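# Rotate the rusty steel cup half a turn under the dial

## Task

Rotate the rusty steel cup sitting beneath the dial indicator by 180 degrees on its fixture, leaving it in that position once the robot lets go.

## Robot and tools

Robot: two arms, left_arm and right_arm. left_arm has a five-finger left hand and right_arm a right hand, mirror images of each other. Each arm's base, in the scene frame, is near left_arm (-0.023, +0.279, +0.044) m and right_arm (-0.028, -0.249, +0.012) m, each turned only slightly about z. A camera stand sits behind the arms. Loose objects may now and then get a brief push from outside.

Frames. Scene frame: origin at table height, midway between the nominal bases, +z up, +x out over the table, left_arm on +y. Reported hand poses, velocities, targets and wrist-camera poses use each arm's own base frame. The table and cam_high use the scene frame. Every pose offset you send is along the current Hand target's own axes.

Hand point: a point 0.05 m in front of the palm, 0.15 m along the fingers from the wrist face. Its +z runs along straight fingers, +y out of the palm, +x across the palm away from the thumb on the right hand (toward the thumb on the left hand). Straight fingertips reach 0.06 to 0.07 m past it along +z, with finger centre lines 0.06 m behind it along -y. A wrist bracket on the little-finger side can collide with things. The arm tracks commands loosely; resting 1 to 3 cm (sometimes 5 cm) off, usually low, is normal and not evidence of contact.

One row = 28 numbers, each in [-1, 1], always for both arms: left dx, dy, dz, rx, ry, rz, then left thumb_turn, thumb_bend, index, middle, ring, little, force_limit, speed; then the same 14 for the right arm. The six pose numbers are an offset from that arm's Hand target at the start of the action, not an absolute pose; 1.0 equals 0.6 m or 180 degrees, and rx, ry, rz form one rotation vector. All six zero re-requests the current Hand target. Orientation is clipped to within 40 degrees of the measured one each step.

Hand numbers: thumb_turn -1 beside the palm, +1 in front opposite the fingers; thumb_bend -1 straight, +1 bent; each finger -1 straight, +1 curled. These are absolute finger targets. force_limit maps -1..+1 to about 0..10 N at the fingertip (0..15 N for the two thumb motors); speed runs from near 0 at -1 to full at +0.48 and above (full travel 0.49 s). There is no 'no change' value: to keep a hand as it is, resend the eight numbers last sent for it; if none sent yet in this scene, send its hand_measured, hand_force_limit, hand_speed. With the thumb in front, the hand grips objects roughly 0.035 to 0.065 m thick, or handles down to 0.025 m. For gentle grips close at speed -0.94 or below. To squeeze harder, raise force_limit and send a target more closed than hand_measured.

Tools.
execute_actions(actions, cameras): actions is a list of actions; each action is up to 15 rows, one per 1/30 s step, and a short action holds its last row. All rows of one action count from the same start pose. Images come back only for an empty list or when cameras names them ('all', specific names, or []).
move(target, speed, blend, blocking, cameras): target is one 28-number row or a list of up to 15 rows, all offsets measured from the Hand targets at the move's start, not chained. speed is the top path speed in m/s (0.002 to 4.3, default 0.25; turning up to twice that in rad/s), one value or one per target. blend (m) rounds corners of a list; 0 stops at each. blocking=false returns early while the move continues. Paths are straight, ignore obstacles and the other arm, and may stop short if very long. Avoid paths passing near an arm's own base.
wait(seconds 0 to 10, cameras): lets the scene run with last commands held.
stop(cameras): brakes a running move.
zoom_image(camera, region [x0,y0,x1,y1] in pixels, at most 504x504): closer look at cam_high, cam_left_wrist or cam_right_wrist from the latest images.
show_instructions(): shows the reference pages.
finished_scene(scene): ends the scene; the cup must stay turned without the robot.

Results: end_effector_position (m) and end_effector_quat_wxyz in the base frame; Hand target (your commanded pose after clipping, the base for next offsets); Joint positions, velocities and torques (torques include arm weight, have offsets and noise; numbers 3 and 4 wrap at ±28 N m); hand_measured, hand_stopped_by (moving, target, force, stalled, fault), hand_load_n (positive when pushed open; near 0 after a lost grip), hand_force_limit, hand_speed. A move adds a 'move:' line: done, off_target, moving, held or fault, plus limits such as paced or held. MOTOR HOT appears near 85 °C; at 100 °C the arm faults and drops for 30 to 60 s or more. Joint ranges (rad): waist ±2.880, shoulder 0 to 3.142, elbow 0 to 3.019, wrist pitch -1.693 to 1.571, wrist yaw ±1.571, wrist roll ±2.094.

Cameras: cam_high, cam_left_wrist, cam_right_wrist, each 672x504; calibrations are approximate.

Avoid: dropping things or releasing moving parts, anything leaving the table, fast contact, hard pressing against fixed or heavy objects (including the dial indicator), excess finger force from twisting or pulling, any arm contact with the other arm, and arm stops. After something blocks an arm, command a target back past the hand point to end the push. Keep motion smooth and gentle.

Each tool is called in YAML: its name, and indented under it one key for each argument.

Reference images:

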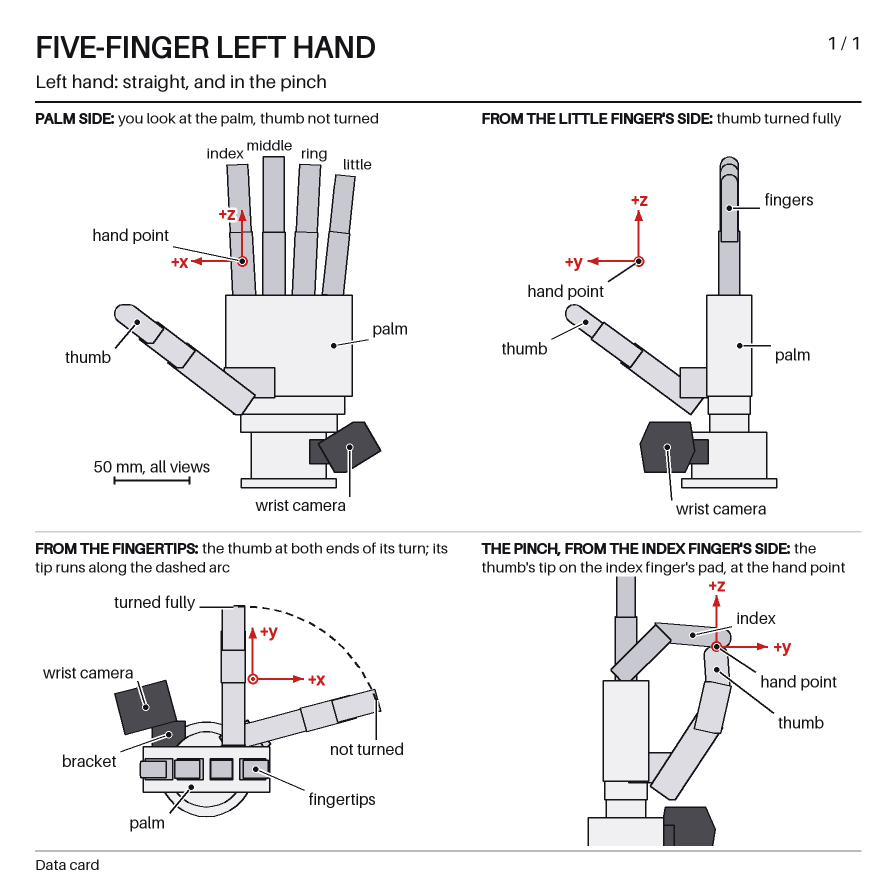

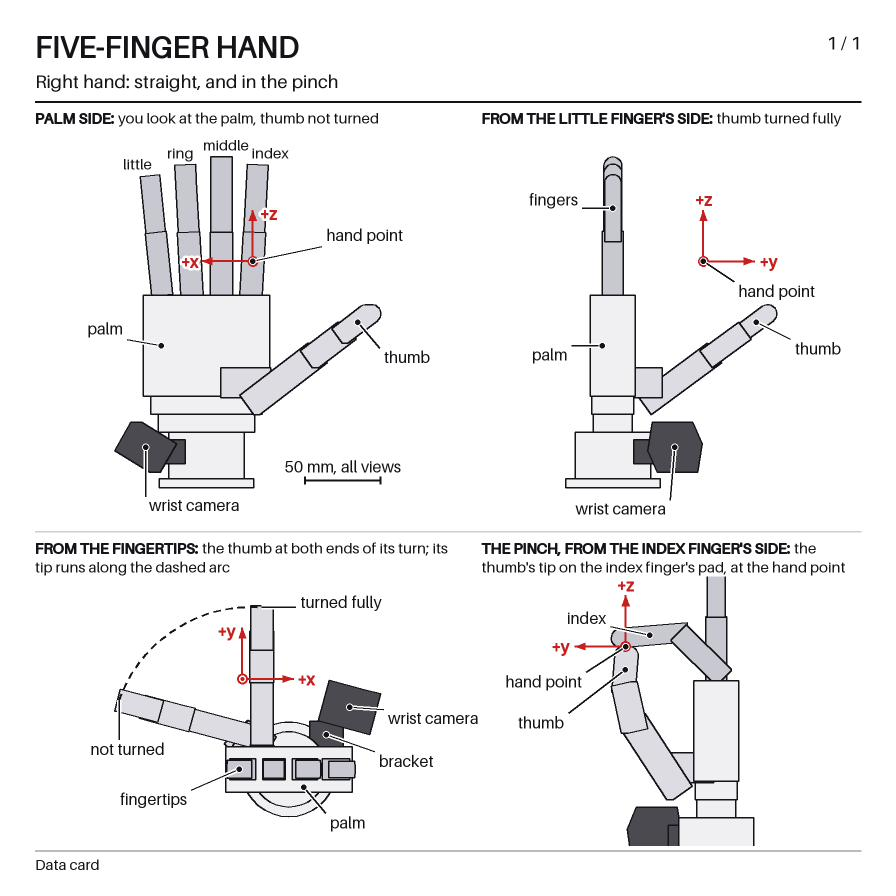

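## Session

execute_actions:
  actions: []

zoom_image:
  camera: "cam_high"
  region: [350, 200, 470, 320]

Scene clock: 0.00 s.
left_arm: end_effector_position=(+0.2848, +0.0694, +0.1658) hand_measured=(-1.000, -1.000, -1.000, -1.000, -1.000, -1.000) hand_load_n=(+0.0, +0.0, +0.0, +0.0, +0.0, +0.0) hand_stopped_by=(target, target, target, target, target, target) hand_force_limit=0.00 hand_speed=-0.80 end_effector_quat_wxyz=(-0.151, +0.912, +0.049, +0.377) | right_arm: end_effector_position=(+0.5675, +0.2940, +0.1804) hand_measured=(-1.000, -1.000, -1.000, -1.000, -1.000, -1.000) hand_load_n=(+0.0, +0.0, -0.5, +0.0, +0.0, +0.0) hand_stopped_by=(target, target, target, target, target, target) hand_force_limit=0.00 hand_speed=-0.80 end_effector_quat_wxyz=(-0.283, +0.772, -0.424, +0.380)
Joint positions: left_arm=[0.509 0.404 0.395 -0.727 0.055 -1.194] | right_arm=[0.554 1.596 1.275 -0.304 0.345 -0.19]
Joint velocities: within noise
Joint torques (N m): no reading
Heat: left arm: hottest elbow 32 °C; right arm: hottest elbow 36 °C.
Hand target: left_arm +0.2879, +0.0712, +0.1779; -0.156, +0.908, +0.049, +0.386 | right_arm +0.5750, +0.2987, +0.1953; -0.295, +0.764, -0.423, +0.387
camera_calibration:
cam_left_wrist: T_world_to_cam=[[0.000608943, 0.930338, 0.366703, -0.120931], [0.313771, -0.348362, 0.883285, -0.210909], [0.949499, 0.114523, -0.292125, -0.108945], [0, 0, 0, 1]] pos_world=[0.169694, 0.0515104, 0.198812]
cam_right_wrist: T_world_to_cam=[[-0.318395, -0.705037, -0.633678, 0.501471], [-0.807485, 0.551885, -0.208307, 0.335732], [0.496581, 0.445362, -0.745024, -0.159862], [0, 0, 0, 1]] pos_world=[0.510148, 0.239466, 0.268605]

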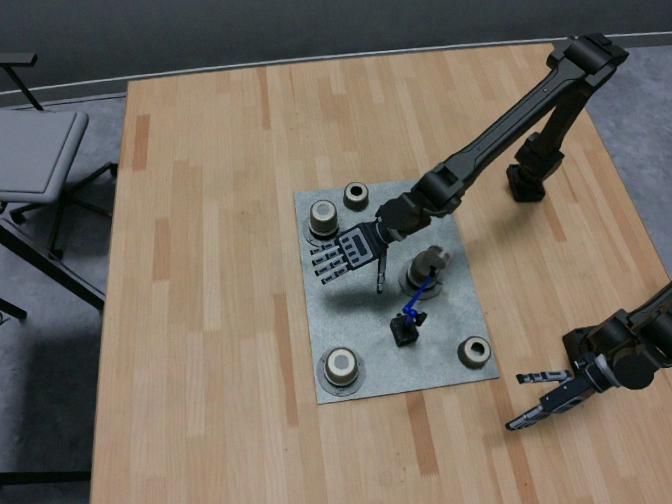

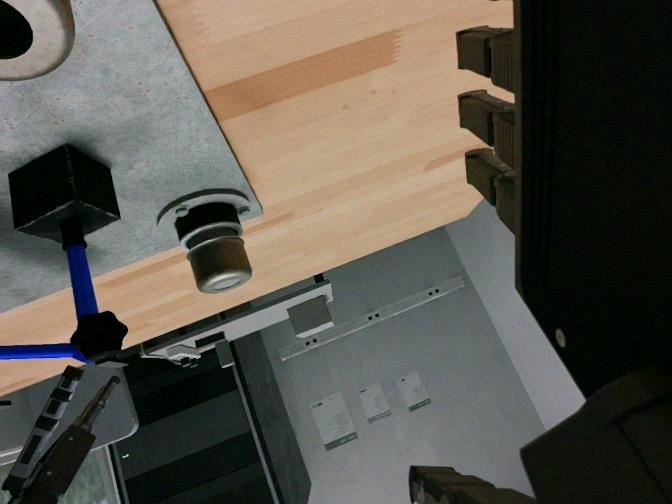

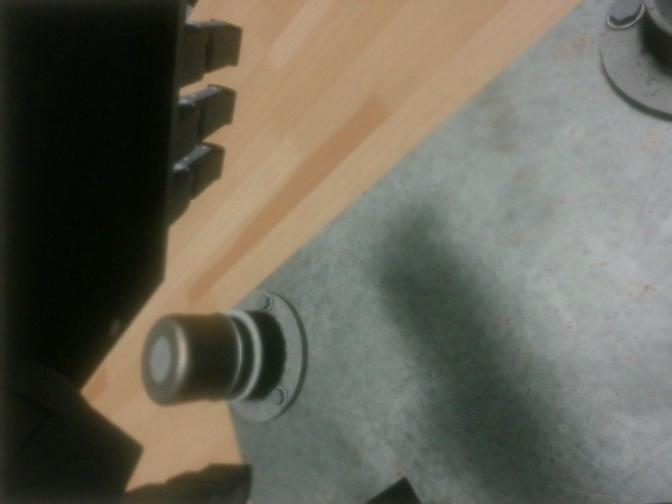

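Scaled by 4.200 from the camera's 672x504 image, which has a finer 960x720 frame.

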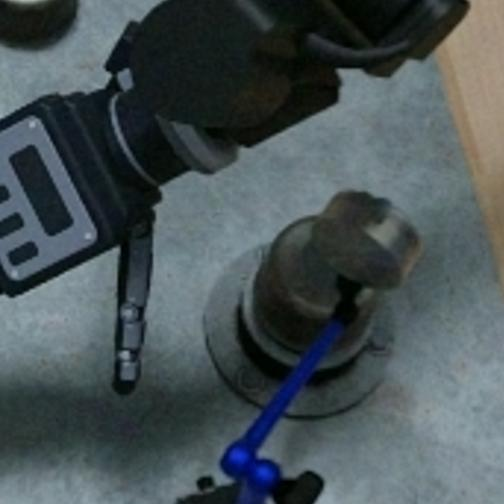

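move:
  target:
    - [0,0,0,0,0,0,-1,-1,-1,-1,-1,-1,0,-0.8,0.2902,0.1547,-0.3083,-0.0616,-0.0651,0.0906,1,-1,-1,-1,-1,-1,0,0.2]
    - [0,0,0,0,0,0,-1,-1,-1,-1,-1,-1,0,-0.8,-0.0185,0.3127,-0.2112,0.0093,-0.2309,0.5451,1,-1,-1,-1,-1,-1,0,0.2]
  speed: 0.28
  blend: 0.02
  cameras: ["cam_high","cam_right_wrist"]

zoom_image:
  camera: "cam_right_wrist"
  region: [200, 20, 672, 400]

Scene clock: 66.23 s.
left_arm: end_effector_position=(+0.2848, +0.0694, +0.1658) hand_measured=(-1.000, -1.000, -1.000, -1.000, -1.000, -1.000) hand_load_n=(+0.0, +0.0, +0.0, +0.0, +0.0, +0.0) hand_stopped_by=(target, target, target, target, target, target) hand_force_limit=0.00 hand_speed=-0.80 end_effector_quat_wxyz=(-0.151, +0.912, +0.049, +0.377) | right_arm: end_effector_position=(+0.3878, +0.2025, +0.1142) hand_measured=(+1.000, -1.000, -1.000, -1.000, -1.000, -1.000) hand_load_n=(+0.0, +0.0, +0.0, +0.0, +0.0, +0.0) hand_stopped_by=(target, target, target, target, target, target) hand_force_limit=0.00 hand_speed=0.20 end_effector_quat_wxyz=(+0.606, -0.265, +0.719, +0.213)
Joint positions: left_arm=[0.509 0.404 0.395 -0.727 0.055 -1.194] | right_arm=[0.112 1.628 0.304 1.116 -0.57 1.442]
Joint torques (N m): left_arm=[0.73 2.55 9.87 1.65 0.06 -0.1] | right_arm=[1.32 -5.48 3.1 2.69 -0.07 0.17]
Heat: left arm: hottest elbow 37 °C; right arm: hottest elbow 45 °C.
Hand target: left_arm +0.2879, +0.0712, +0.1779; -0.156, +0.908, +0.049, +0.386 | right_arm +0.3860, +0.2051, +0.1123; +0.604, -0.262, +0.720, +0.220
Off the commanded pose: left_arm 0.013 m, 1 deg | right_arm 0.004 m, 1 deg.
move: off_target (left_arm)
camera_calibration:
cam_right_wrist: T_world_to_cam=[[-0.645869, 0.705296, -0.292251, 0.140224], [-0.425767, -0.0150118, 0.904708, 0.0670838], [0.6337, 0.708754, 0.309987, -0.306241], [0, 0, 0, 1]] pos_world=[0.313193, 0.119157, 0.0752202]
Images, in order (width x height): cam_high 672x504, cam_right_wrist 672x504.

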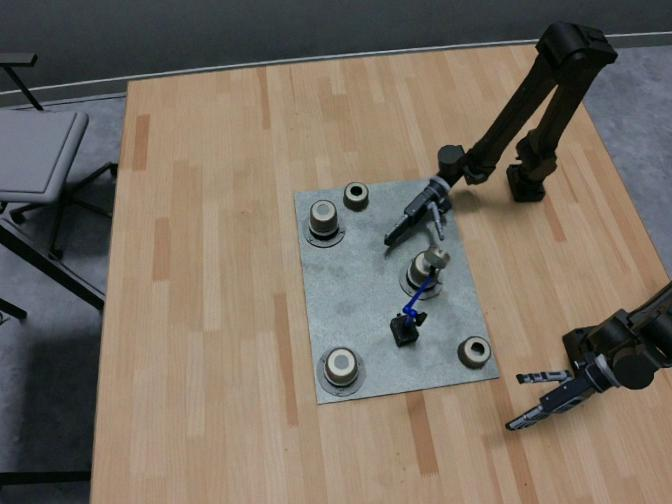

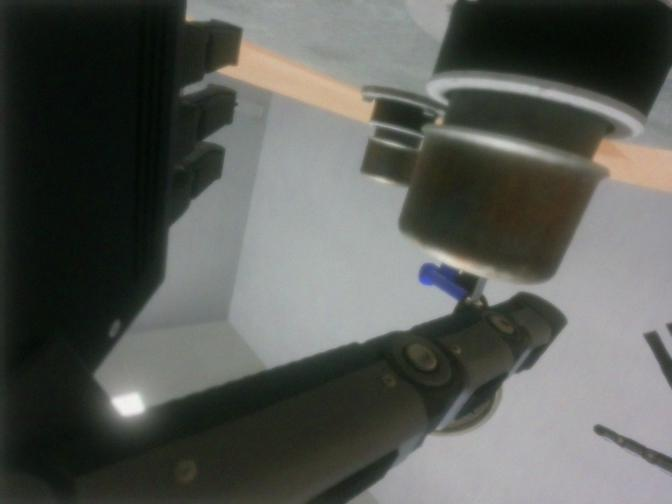

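Scaled by 1.068 from the camera's 672x504 image, which has a finer 960x720 frame.

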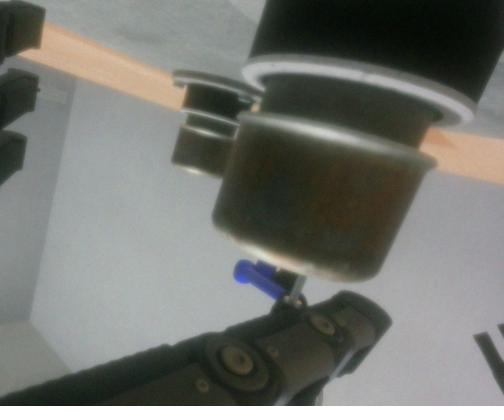

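move:
  target:
    - [0,0,0,0,0,0,-1,-1,-1,-1,-1,-1,0,-0.8,-0.0032,0.1137,0.0973,0,0,0,1,-1,-1,-1,-1,-1,0,0.2]
    - [0,0,0,0,0,0,-1,-1,-1,-1,-1,-1,0,-0.8,-0.0003,0.1212,0.0912,-0.2298,0,-0.0405,1,-1,-1,-1,-1,-1,0,0.2]
  speed: [0.13, 0.3]
  blend: 0.01
  cameras: ["cam_right_wrist"]

Scene clock: 91.93 s.
left_arm: end_effector_position=(+0.2848, +0.0694, +0.1658) hand_measured=(-1.000, -1.000, -1.000, -1.000, -1.000, -1.000) hand_load_n=(-0.5, +0.0, +0.0, +0.0, +0.0, +0.0) hand_stopped_by=(target, target, target, target, target, target) hand_force_limit=0.00 hand_speed=-0.80 end_effector_quat_wxyz=(-0.151, +0.912, +0.049, +0.377) | right_arm: end_effector_position=(+0.3759, +0.2929, +0.1013) hand_measured=(+1.000, -1.000, -1.000, -1.000, -1.000, -1.000) hand_load_n=(+0.0, +0.0, +0.0, +0.0, +0.0, +0.0) hand_stopped_by=(target, target, target, target, target, target) hand_force_limit=0.00 hand_speed=0.20 end_effector_quat_wxyz=(+0.482, -0.496, +0.583, +0.426)
Joint positions: left_arm=[0.509 0.404 0.395 -0.727 0.055 -1.194] | right_arm=[0.218 1.826 0.709 0.654 -1.173 1.159]
Joint torques (N m): left_arm=[0.85 2.37 9.91 1.63 0.05 -0.09] | right_arm=[0.85 -10.34 6.08 0.95 -0.33 -0.14]
Heat: left arm: hottest elbow 38 °C; right arm: hottest elbow 41 °C.
Hand target: left_arm +0.2879, +0.0712, +0.1779; -0.156, +0.908, +0.049, +0.386 | right_arm +0.3806, +0.2955, +0.1030; +0.485, -0.502, +0.578, +0.422
Off the commanded pose: left_arm 0.013 m, 1 deg | right_arm 0.006 m, 1 deg.
move: off_target (left_arm)
camera_calibration:
cam_right_wrist: T_world_to_cam=[[-0.960987, 0.0959558, -0.259417, 0.35858], [-0.276438, -0.30155, 0.912496, 0.102072], [0.00933191, 0.948609, 0.316312, -0.194924], [0, 0, 0, 1]] pos_world=[0.374627, 0.181278, 0.0615381]
Images, in order (width x height): cam_right_wrist 672x504.

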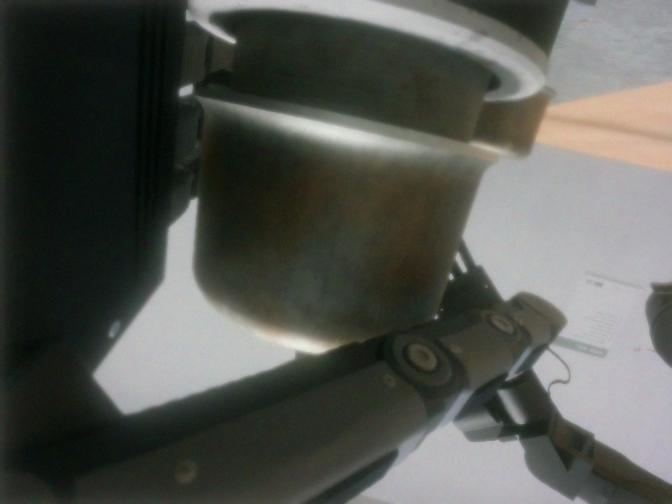

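move:
  target:
    - [0,0,0,0,0,0,-1,-1,-1,-1,-1,-1,0,-0.8,-0.0045,0,-0.0009,0,0,0,1,0.3,0.3,0.3,-1,-1,0.4,-0.85]
  speed: 0.1
  cameras: ["cam_right_wrist"]

zoom_image:
  camera: "cam_right_wrist"
  region: [150, 60, 510, 370]

Scene clock: 100.73 s.
left_arm: end_effector_position=(+0.2848, +0.0694, +0.1658) hand_measured=(-1.000, -1.000, -1.000, -1.000, -1.000, -1.000) hand_load_n=(+0.0, +0.0, +0.0, +0.0, +0.0, +0.0) hand_stopped_by=(target, target, target, target, target, target) hand_force_limit=0.00 hand_speed=-0.80 end_effector_quat_wxyz=(-0.151, +0.912, +0.049, +0.377) | right_arm: end_effector_position=(+0.3745, +0.2922, +0.1018) hand_measured=(+1.000, -0.696, -0.268, -0.392, -1.000, -1.000) hand_load_n=(+0.5, +16.0, +9.0, +3.5, +0.0, +0.0) hand_stopped_by=(target, force, force, force, target, target) hand_force_limit=0.40 hand_speed=-0.85 end_effector_quat_wxyz=(+0.483, -0.502, +0.578, +0.425)
Joint positions: left_arm=[0.509 0.404 0.395 -0.727 0.055 -1.194] | right_arm=[0.217 1.822 0.711 0.641 -1.181 1.138]
Joint torques (N m): left_arm=[0.56 2.26 9.85 1.65 0.06 -0.1] | right_arm=[0.85 -10.93 5.94 0.95 -0.03 0.05]
Heat: left arm: hottest elbow 38 °C; right arm: hottest elbow 41 °C.
Hand target: left_arm +0.2879, +0.0712, +0.1779; -0.156, +0.908, +0.049, +0.386 | right_arm +0.3806, +0.2953, +0.1058; +0.485, -0.502, +0.578, +0.422
Off the commanded pose: left_arm 0.013 m, 1 deg | right_arm 0.008 m, 0 deg.
move: off_target (left_arm)
camera_calibration:
cam_right_wrist: T_world_to_cam=[[-0.958561, 0.0861988, -0.271534, 0.360621], [-0.284859, -0.303671, 0.909197, 0.105125], [-0.00408531, 0.94887, 0.315641, -0.189417], [0, 0, 0, 1]] pos_world=[0.374849, 0.18057, 0.0621294]
Images, in order (width x height): cam_right_wrist 672x504.

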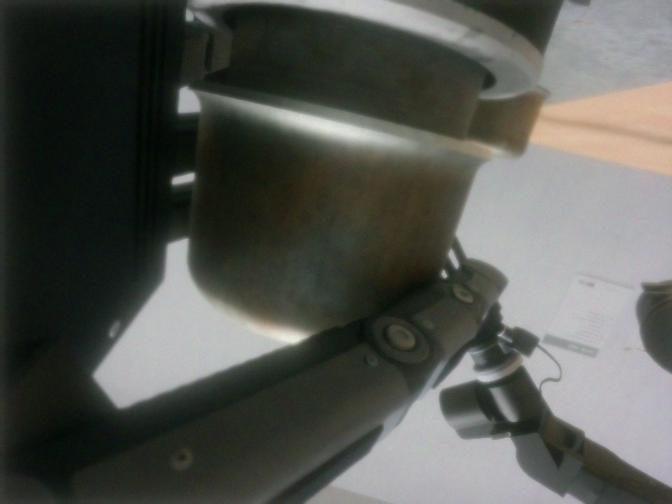

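Scaled by 1.400 from the camera's 672x504 image, which has a finer 960x720 frame.

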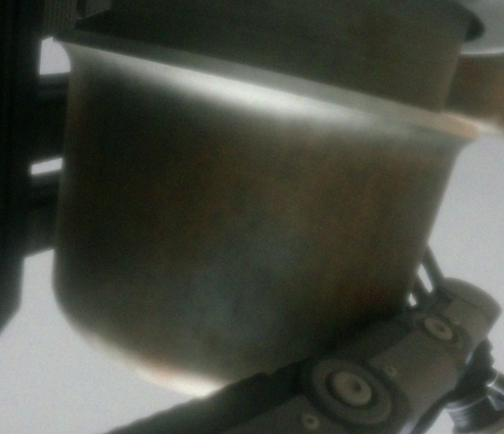

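move:
  target: [0,0,0,0,0,0,-1,-1,-1,-1,-1,-1,0,-0.8,0.0015,-0.0102,0,0.4924,0,0.0868,1,0.3,0.3,0.3,-1,-1,0.4,-0.85]
  speed: 0.25
  cameras: ["cam_right_wrist"]

zoom_image:
  camera: "cam_right_wrist"
  region: [150, 60, 510, 370]

Scene clock: 110.90 s.
left_arm: end_effector_position=(+0.2848, +0.0694, +0.1658) hand_measured=(-1.000, -1.000, -1.000, -1.000, -1.000, -1.000) hand_load_n=(+0.0, -0.5, +0.0, +0.0, +0.0, +0.0) hand_stopped_by=(target, target, target, target, target, target) hand_force_limit=0.00 hand_speed=-0.80 end_effector_quat_wxyz=(-0.151, +0.912, +0.049, +0.377) | right_arm: end_effector_position=(+0.3873, +0.2911, +0.1064) hand_measured=(+1.000, -0.696, -0.268, -0.392, -1.000, -1.000) hand_load_n=(-3.5, +9.5, +7.5, +0.0, +0.0, +0.0) hand_stopped_by=(target, force, force, force, target, target) hand_force_limit=0.40 hand_speed=-0.85 end_effector_quat_wxyz=(+0.644, +0.053, +0.762, -0.049)
Joint positions: left_arm=[0.509 0.404 0.395 -0.727 0.055 -1.194] | right_arm=[0.956 1.688 0.424 0.908 1.074 1.88]
Joint torques (N m): left_arm=[0.56 2.67 9.92 1.61 0.05 -0.09] | right_arm=[1.03 -7.65 4.14 0.81 0.17 0.23]
Heat: left arm: hottest elbow 39 °C; right arm: hottest elbow 40 °C.
Hand target: left_arm +0.2879, +0.0712, +0.1779; -0.156, +0.908, +0.049, +0.386 | right_arm +0.3865, +0.2944, +0.1047; +0.641, +0.053, +0.764, -0.045
Off the commanded pose: left_arm 0.013 m, 1 deg | right_arm 0.004 m, 1 deg.
move: off_target (left_arm)
camera_calibration:
cam_right_wrist: T_world_to_cam=[[0.0952843, 0.95404, -0.284127, -0.285194], [-0.305037, 0.299678, 0.903961, -0.063104], [0.947562, 0.000536131, 0.319572, -0.282572], [0, 0, 0, 1]] pos_world=[0.27568, 0.291149, 0.0663145]
Images, in order (width x height): cam_right_wrist 672x504.

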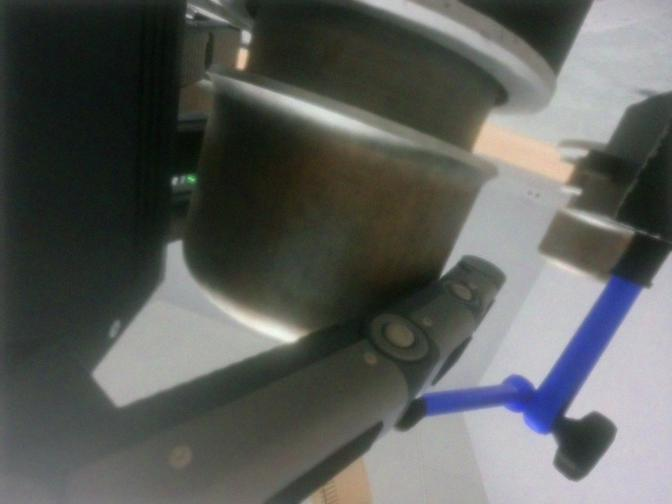

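Scaled by 1.400 from the camera's 672x504 image, which has a finer 960x720 frame.

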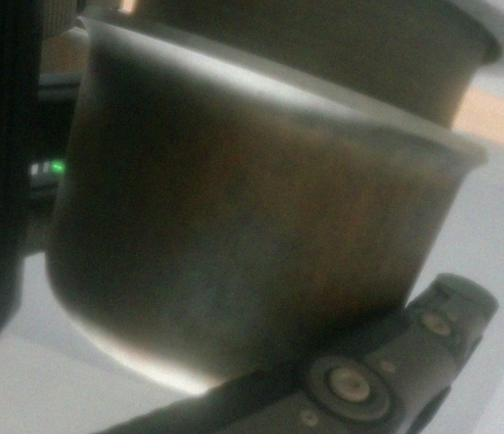

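move:
  target:
    - [0,0,0,0,0,0,-1,-1,-1,-1,-1,-1,0,-0.8,0,0,0,0,0,0,1,-0.98,-0.98,-0.98,-1,-1,0.4,0.3]
    - [0,0,0,0,0,0,-1,-1,-1,-1,-1,-1,0,-0.8,-0.0005,0,-0.0102,-0.4924,0,-0.0868,1,-0.98,-0.98,-0.98,-1,-1,0.4,0.3]
    - [0,0,0,0,0,0,-1,-1,-1,-1,-1,-1,0,-0.8,-0.0005,0,-0.0102,-0.4924,0,-0.0868,1,0.3,0.3,0.3,-1,-1,0.4,-0.85]
  speed: 0.3
  cameras: ["cam_right_wrist"]

zoom_image:
  camera: "cam_right_wrist"
  region: [150, 60, 510, 370]

Scene clock: 127.30 s.
left_arm: end_effector_position=(+0.2848, +0.0694, +0.1658) hand_measured=(-1.000, -1.000, -1.000, -1.000, -1.000, -1.000) hand_load_n=(+0.0, +0.0, +0.0, +0.0, -0.5, +0.0) hand_stopped_by=(target, target, target, target, target, target) hand_force_limit=0.00 hand_speed=-0.80 end_effector_quat_wxyz=(-0.151, +0.912, +0.049, +0.377) | right_arm: end_effector_position=(+0.3741, +0.2923, +0.1027) hand_measured=(+1.000, -0.690, -0.276, -0.400, -1.000, -1.000) hand_load_n=(+0.5, +15.0, +8.5, +3.5, +0.0, +0.0) hand_stopped_by=(target, force, force, force, target, target) hand_force_limit=0.40 hand_speed=-0.85 end_effector_quat_wxyz=(+0.483, -0.501, +0.580, +0.424)
Joint positions: left_arm=[0.509 0.404 0.395 -0.727 0.055 -1.194] | right_arm=[0.217 1.816 0.708 0.638 -1.176 1.138]
Joint torques (N m): left_arm=[0.67 2.49 9.87 1.68 0.06 -0.1] | right_arm=[1.03 -10.64 6.28 0.95 -0.23 0.03]
Heat: left arm: hottest elbow 39 °C; right arm: hottest elbow 39 °C.
Hand target: left_arm +0.2879, +0.0712, +0.1779; -0.156, +0.908, +0.049, +0.386 | right_arm +0.3807, +0.2953, +0.1062; +0.485, -0.502, +0.578, +0.422
Off the commanded pose: left_arm 0.013 m, 1 deg | right_arm 0.008 m, 0 deg.
move: off_target (left_arm)
camera_calibration:
cam_right_wrist: T_world_to_cam=[[-0.95828, 0.0894246, -0.271484, 0.359398], [-0.285832, -0.300388, 0.909982, 0.103465], [-0.000175721, 0.949616, 0.313416, -0.191162], [0, 0, 0, 1]] pos_world=[0.373944, 0.180471, 0.0633322]
Images, in order (width x height): cam_right_wrist 672x504.

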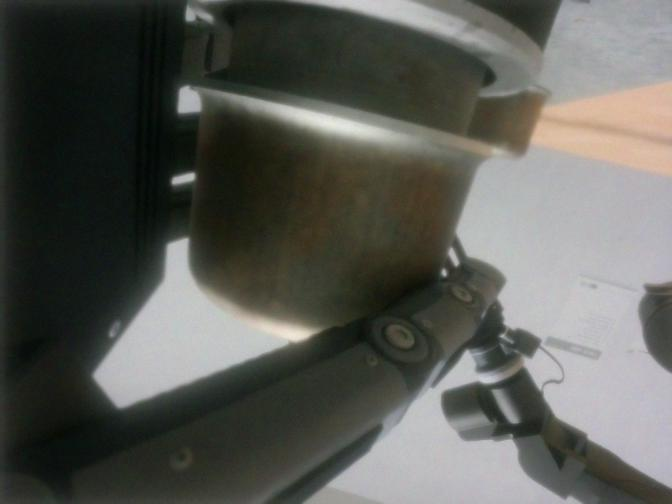

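Scaled by 1.400 from the camera's 672x504 image, which has a finer 960x720 frame.

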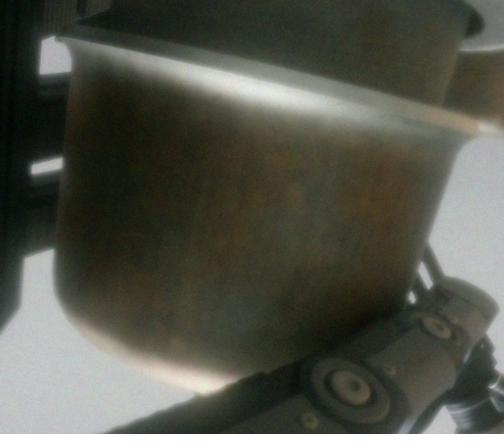

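move:
  target: [0,0,0,0,0,0,-1,-1,-1,-1,-1,-1,0,-0.8,0.0019,-0.0102,0,0.4908,0,0.0865,1,0.3,0.3,0.3,-1,-1,0.4,-0.85]
  speed: 0.25
  cameras: ["cam_right_wrist"]

zoom_image:
  camera: "cam_right_wrist"
  region: [150, 60, 510, 370]

Scene clock: 138.07 s.
left_arm: end_effector_position=(+0.2848, +0.0694, +0.1658) hand_measured=(-1.000, -1.000, -1.000, -1.000, -1.000, -1.000) hand_load_n=(+0.0, +0.0, +0.0, +0.0, -0.5, +0.0) hand_stopped_by=(target, target, target, target, target, target) hand_force_limit=0.00 hand_speed=-0.80 end_effector_quat_wxyz=(-0.151, +0.912, +0.049, +0.377) | right_arm: end_effector_position=(+0.3864, +0.2904, +0.1080) hand_measured=(+1.000, -0.690, -0.276, -0.398, -1.000, -1.000) hand_load_n=(-2.0, +10.5, +8.0, +0.0, +0.0, +0.0) hand_stopped_by=(target, force, force, force, target, target) hand_force_limit=0.40 hand_speed=-0.85 end_effector_quat_wxyz=(+0.645, +0.054, +0.761, -0.044)
Joint positions: left_arm=[0.509 0.404 0.395 -0.727 0.055 -1.194] | right_arm=[0.955 1.684 0.418 0.917 1.067 1.882]
Joint torques (N m): left_arm=[0.62 2.43 9.84 1.57 0.04 -0.1] | right_arm=[0.91 -7.36 4.37 0.77 0.13 0.12]
Heat: left arm: hottest elbow 39 °C; right arm: hottest elbow 39 °C.
Hand target: left_arm +0.2879, +0.0712, +0.1779; -0.156, +0.908, +0.049, +0.386 | right_arm +0.3868, +0.2941, +0.1051; +0.641, +0.052, +0.764, -0.043
Off the commanded pose: left_arm 0.013 m, 1 deg | right_arm 0.005 m, 1 deg.
move: off_target (left_arm)
camera_calibration:
cam_right_wrist: T_world_to_cam=[[0.0915612, 0.95701, -0.275225, -0.284341], [-0.308742, 0.290049, 0.905842, -0.0605413], [0.946729, 0.0020334, 0.322026, -0.282695], [0, 0, 0, 1]] pos_world=[0.274979, 0.290252, 0.0676184]
Images, in order (width x height): cam_right_wrist 672x504.

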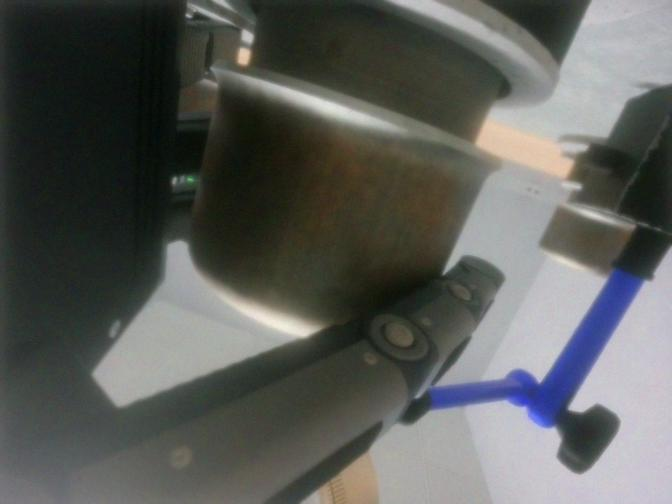

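Scaled by 1.400 from the camera's 672x504 image, which has a finer 960x720 frame.

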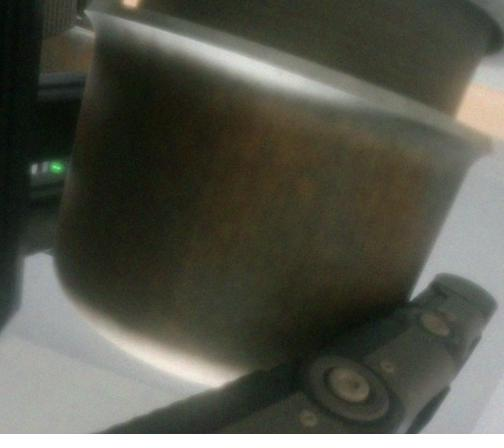

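move:
  target:
    - [0,0,0,0,0,0,-1,-1,-1,-1,-1,-1,0,-0.8,0,0,0,0,0,0,1,-1,-1,-1,-1,-1,0.4,0.3]
    - [0,0,0,0,0,0,-1,-1,-1,-1,-1,-1,0,-0.8,0,-0.1,-0.1,0,0,0,1,-1,-1,-1,-1,-1,0.4,0.3]
  speed: 0.2
  cameras: ["cam_high"]

Scene clock: 148.00 s.
left_arm: end_effector_position=(+0.2848, +0.0694, +0.1658) hand_measured=(-1.000, -1.000, -1.000, -1.000, -1.000, -1.000) hand_load_n=(+0.0, +0.0, +0.0, +0.0, +0.0, +0.0) hand_stopped_by=(target, target, target, target, target, target) hand_force_limit=0.00 hand_speed=-0.80 end_effector_quat_wxyz=(-0.151, +0.912, +0.049, +0.377) | right_arm: end_effector_position=(+0.3222, +0.2414, +0.1116) hand_measured=(+1.000, -1.000, -1.000, -1.000, -1.000, -1.000) hand_load_n=(+0.0, +0.0, +0.0, +0.0, +0.0, +0.0) hand_stopped_by=(target, target, target, target, target, target) hand_force_limit=0.40 hand_speed=0.30 end_effector_quat_wxyz=(+0.640, +0.046, +0.765, -0.052)
Joint positions: left_arm=[0.509 0.404 0.395 -0.727 0.055 -1.194] | right_arm=[1.054 1.49 0.225 0.812 1.157 1.97]
Joint torques (N m): left_arm=[0.56 2.55 9.89 1.65 0.05 -0.11] | right_arm=[1.2 -5.66 3.45 1.32 0.39 0.13]
Heat: left arm: hottest elbow 39 °C; right arm: hottest elbow 39 °C.
Hand target: left_arm +0.2879, +0.0712, +0.1779; -0.156, +0.908, +0.049, +0.386 | right_arm +0.3202, +0.2427, +0.1155; +0.641, +0.052, +0.765, -0.043
Off the commanded pose: left_arm 0.013 m, 1 deg | right_arm 0.005 m, 1 deg.
move: off_target (left_arm)
Images, in order (width x height): cam_high 672x504.

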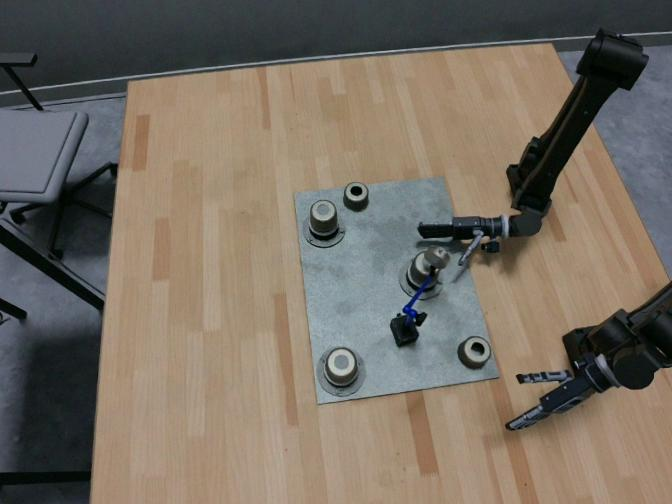

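finished_scene:
  scene: 3

The scene is finished: the task was done.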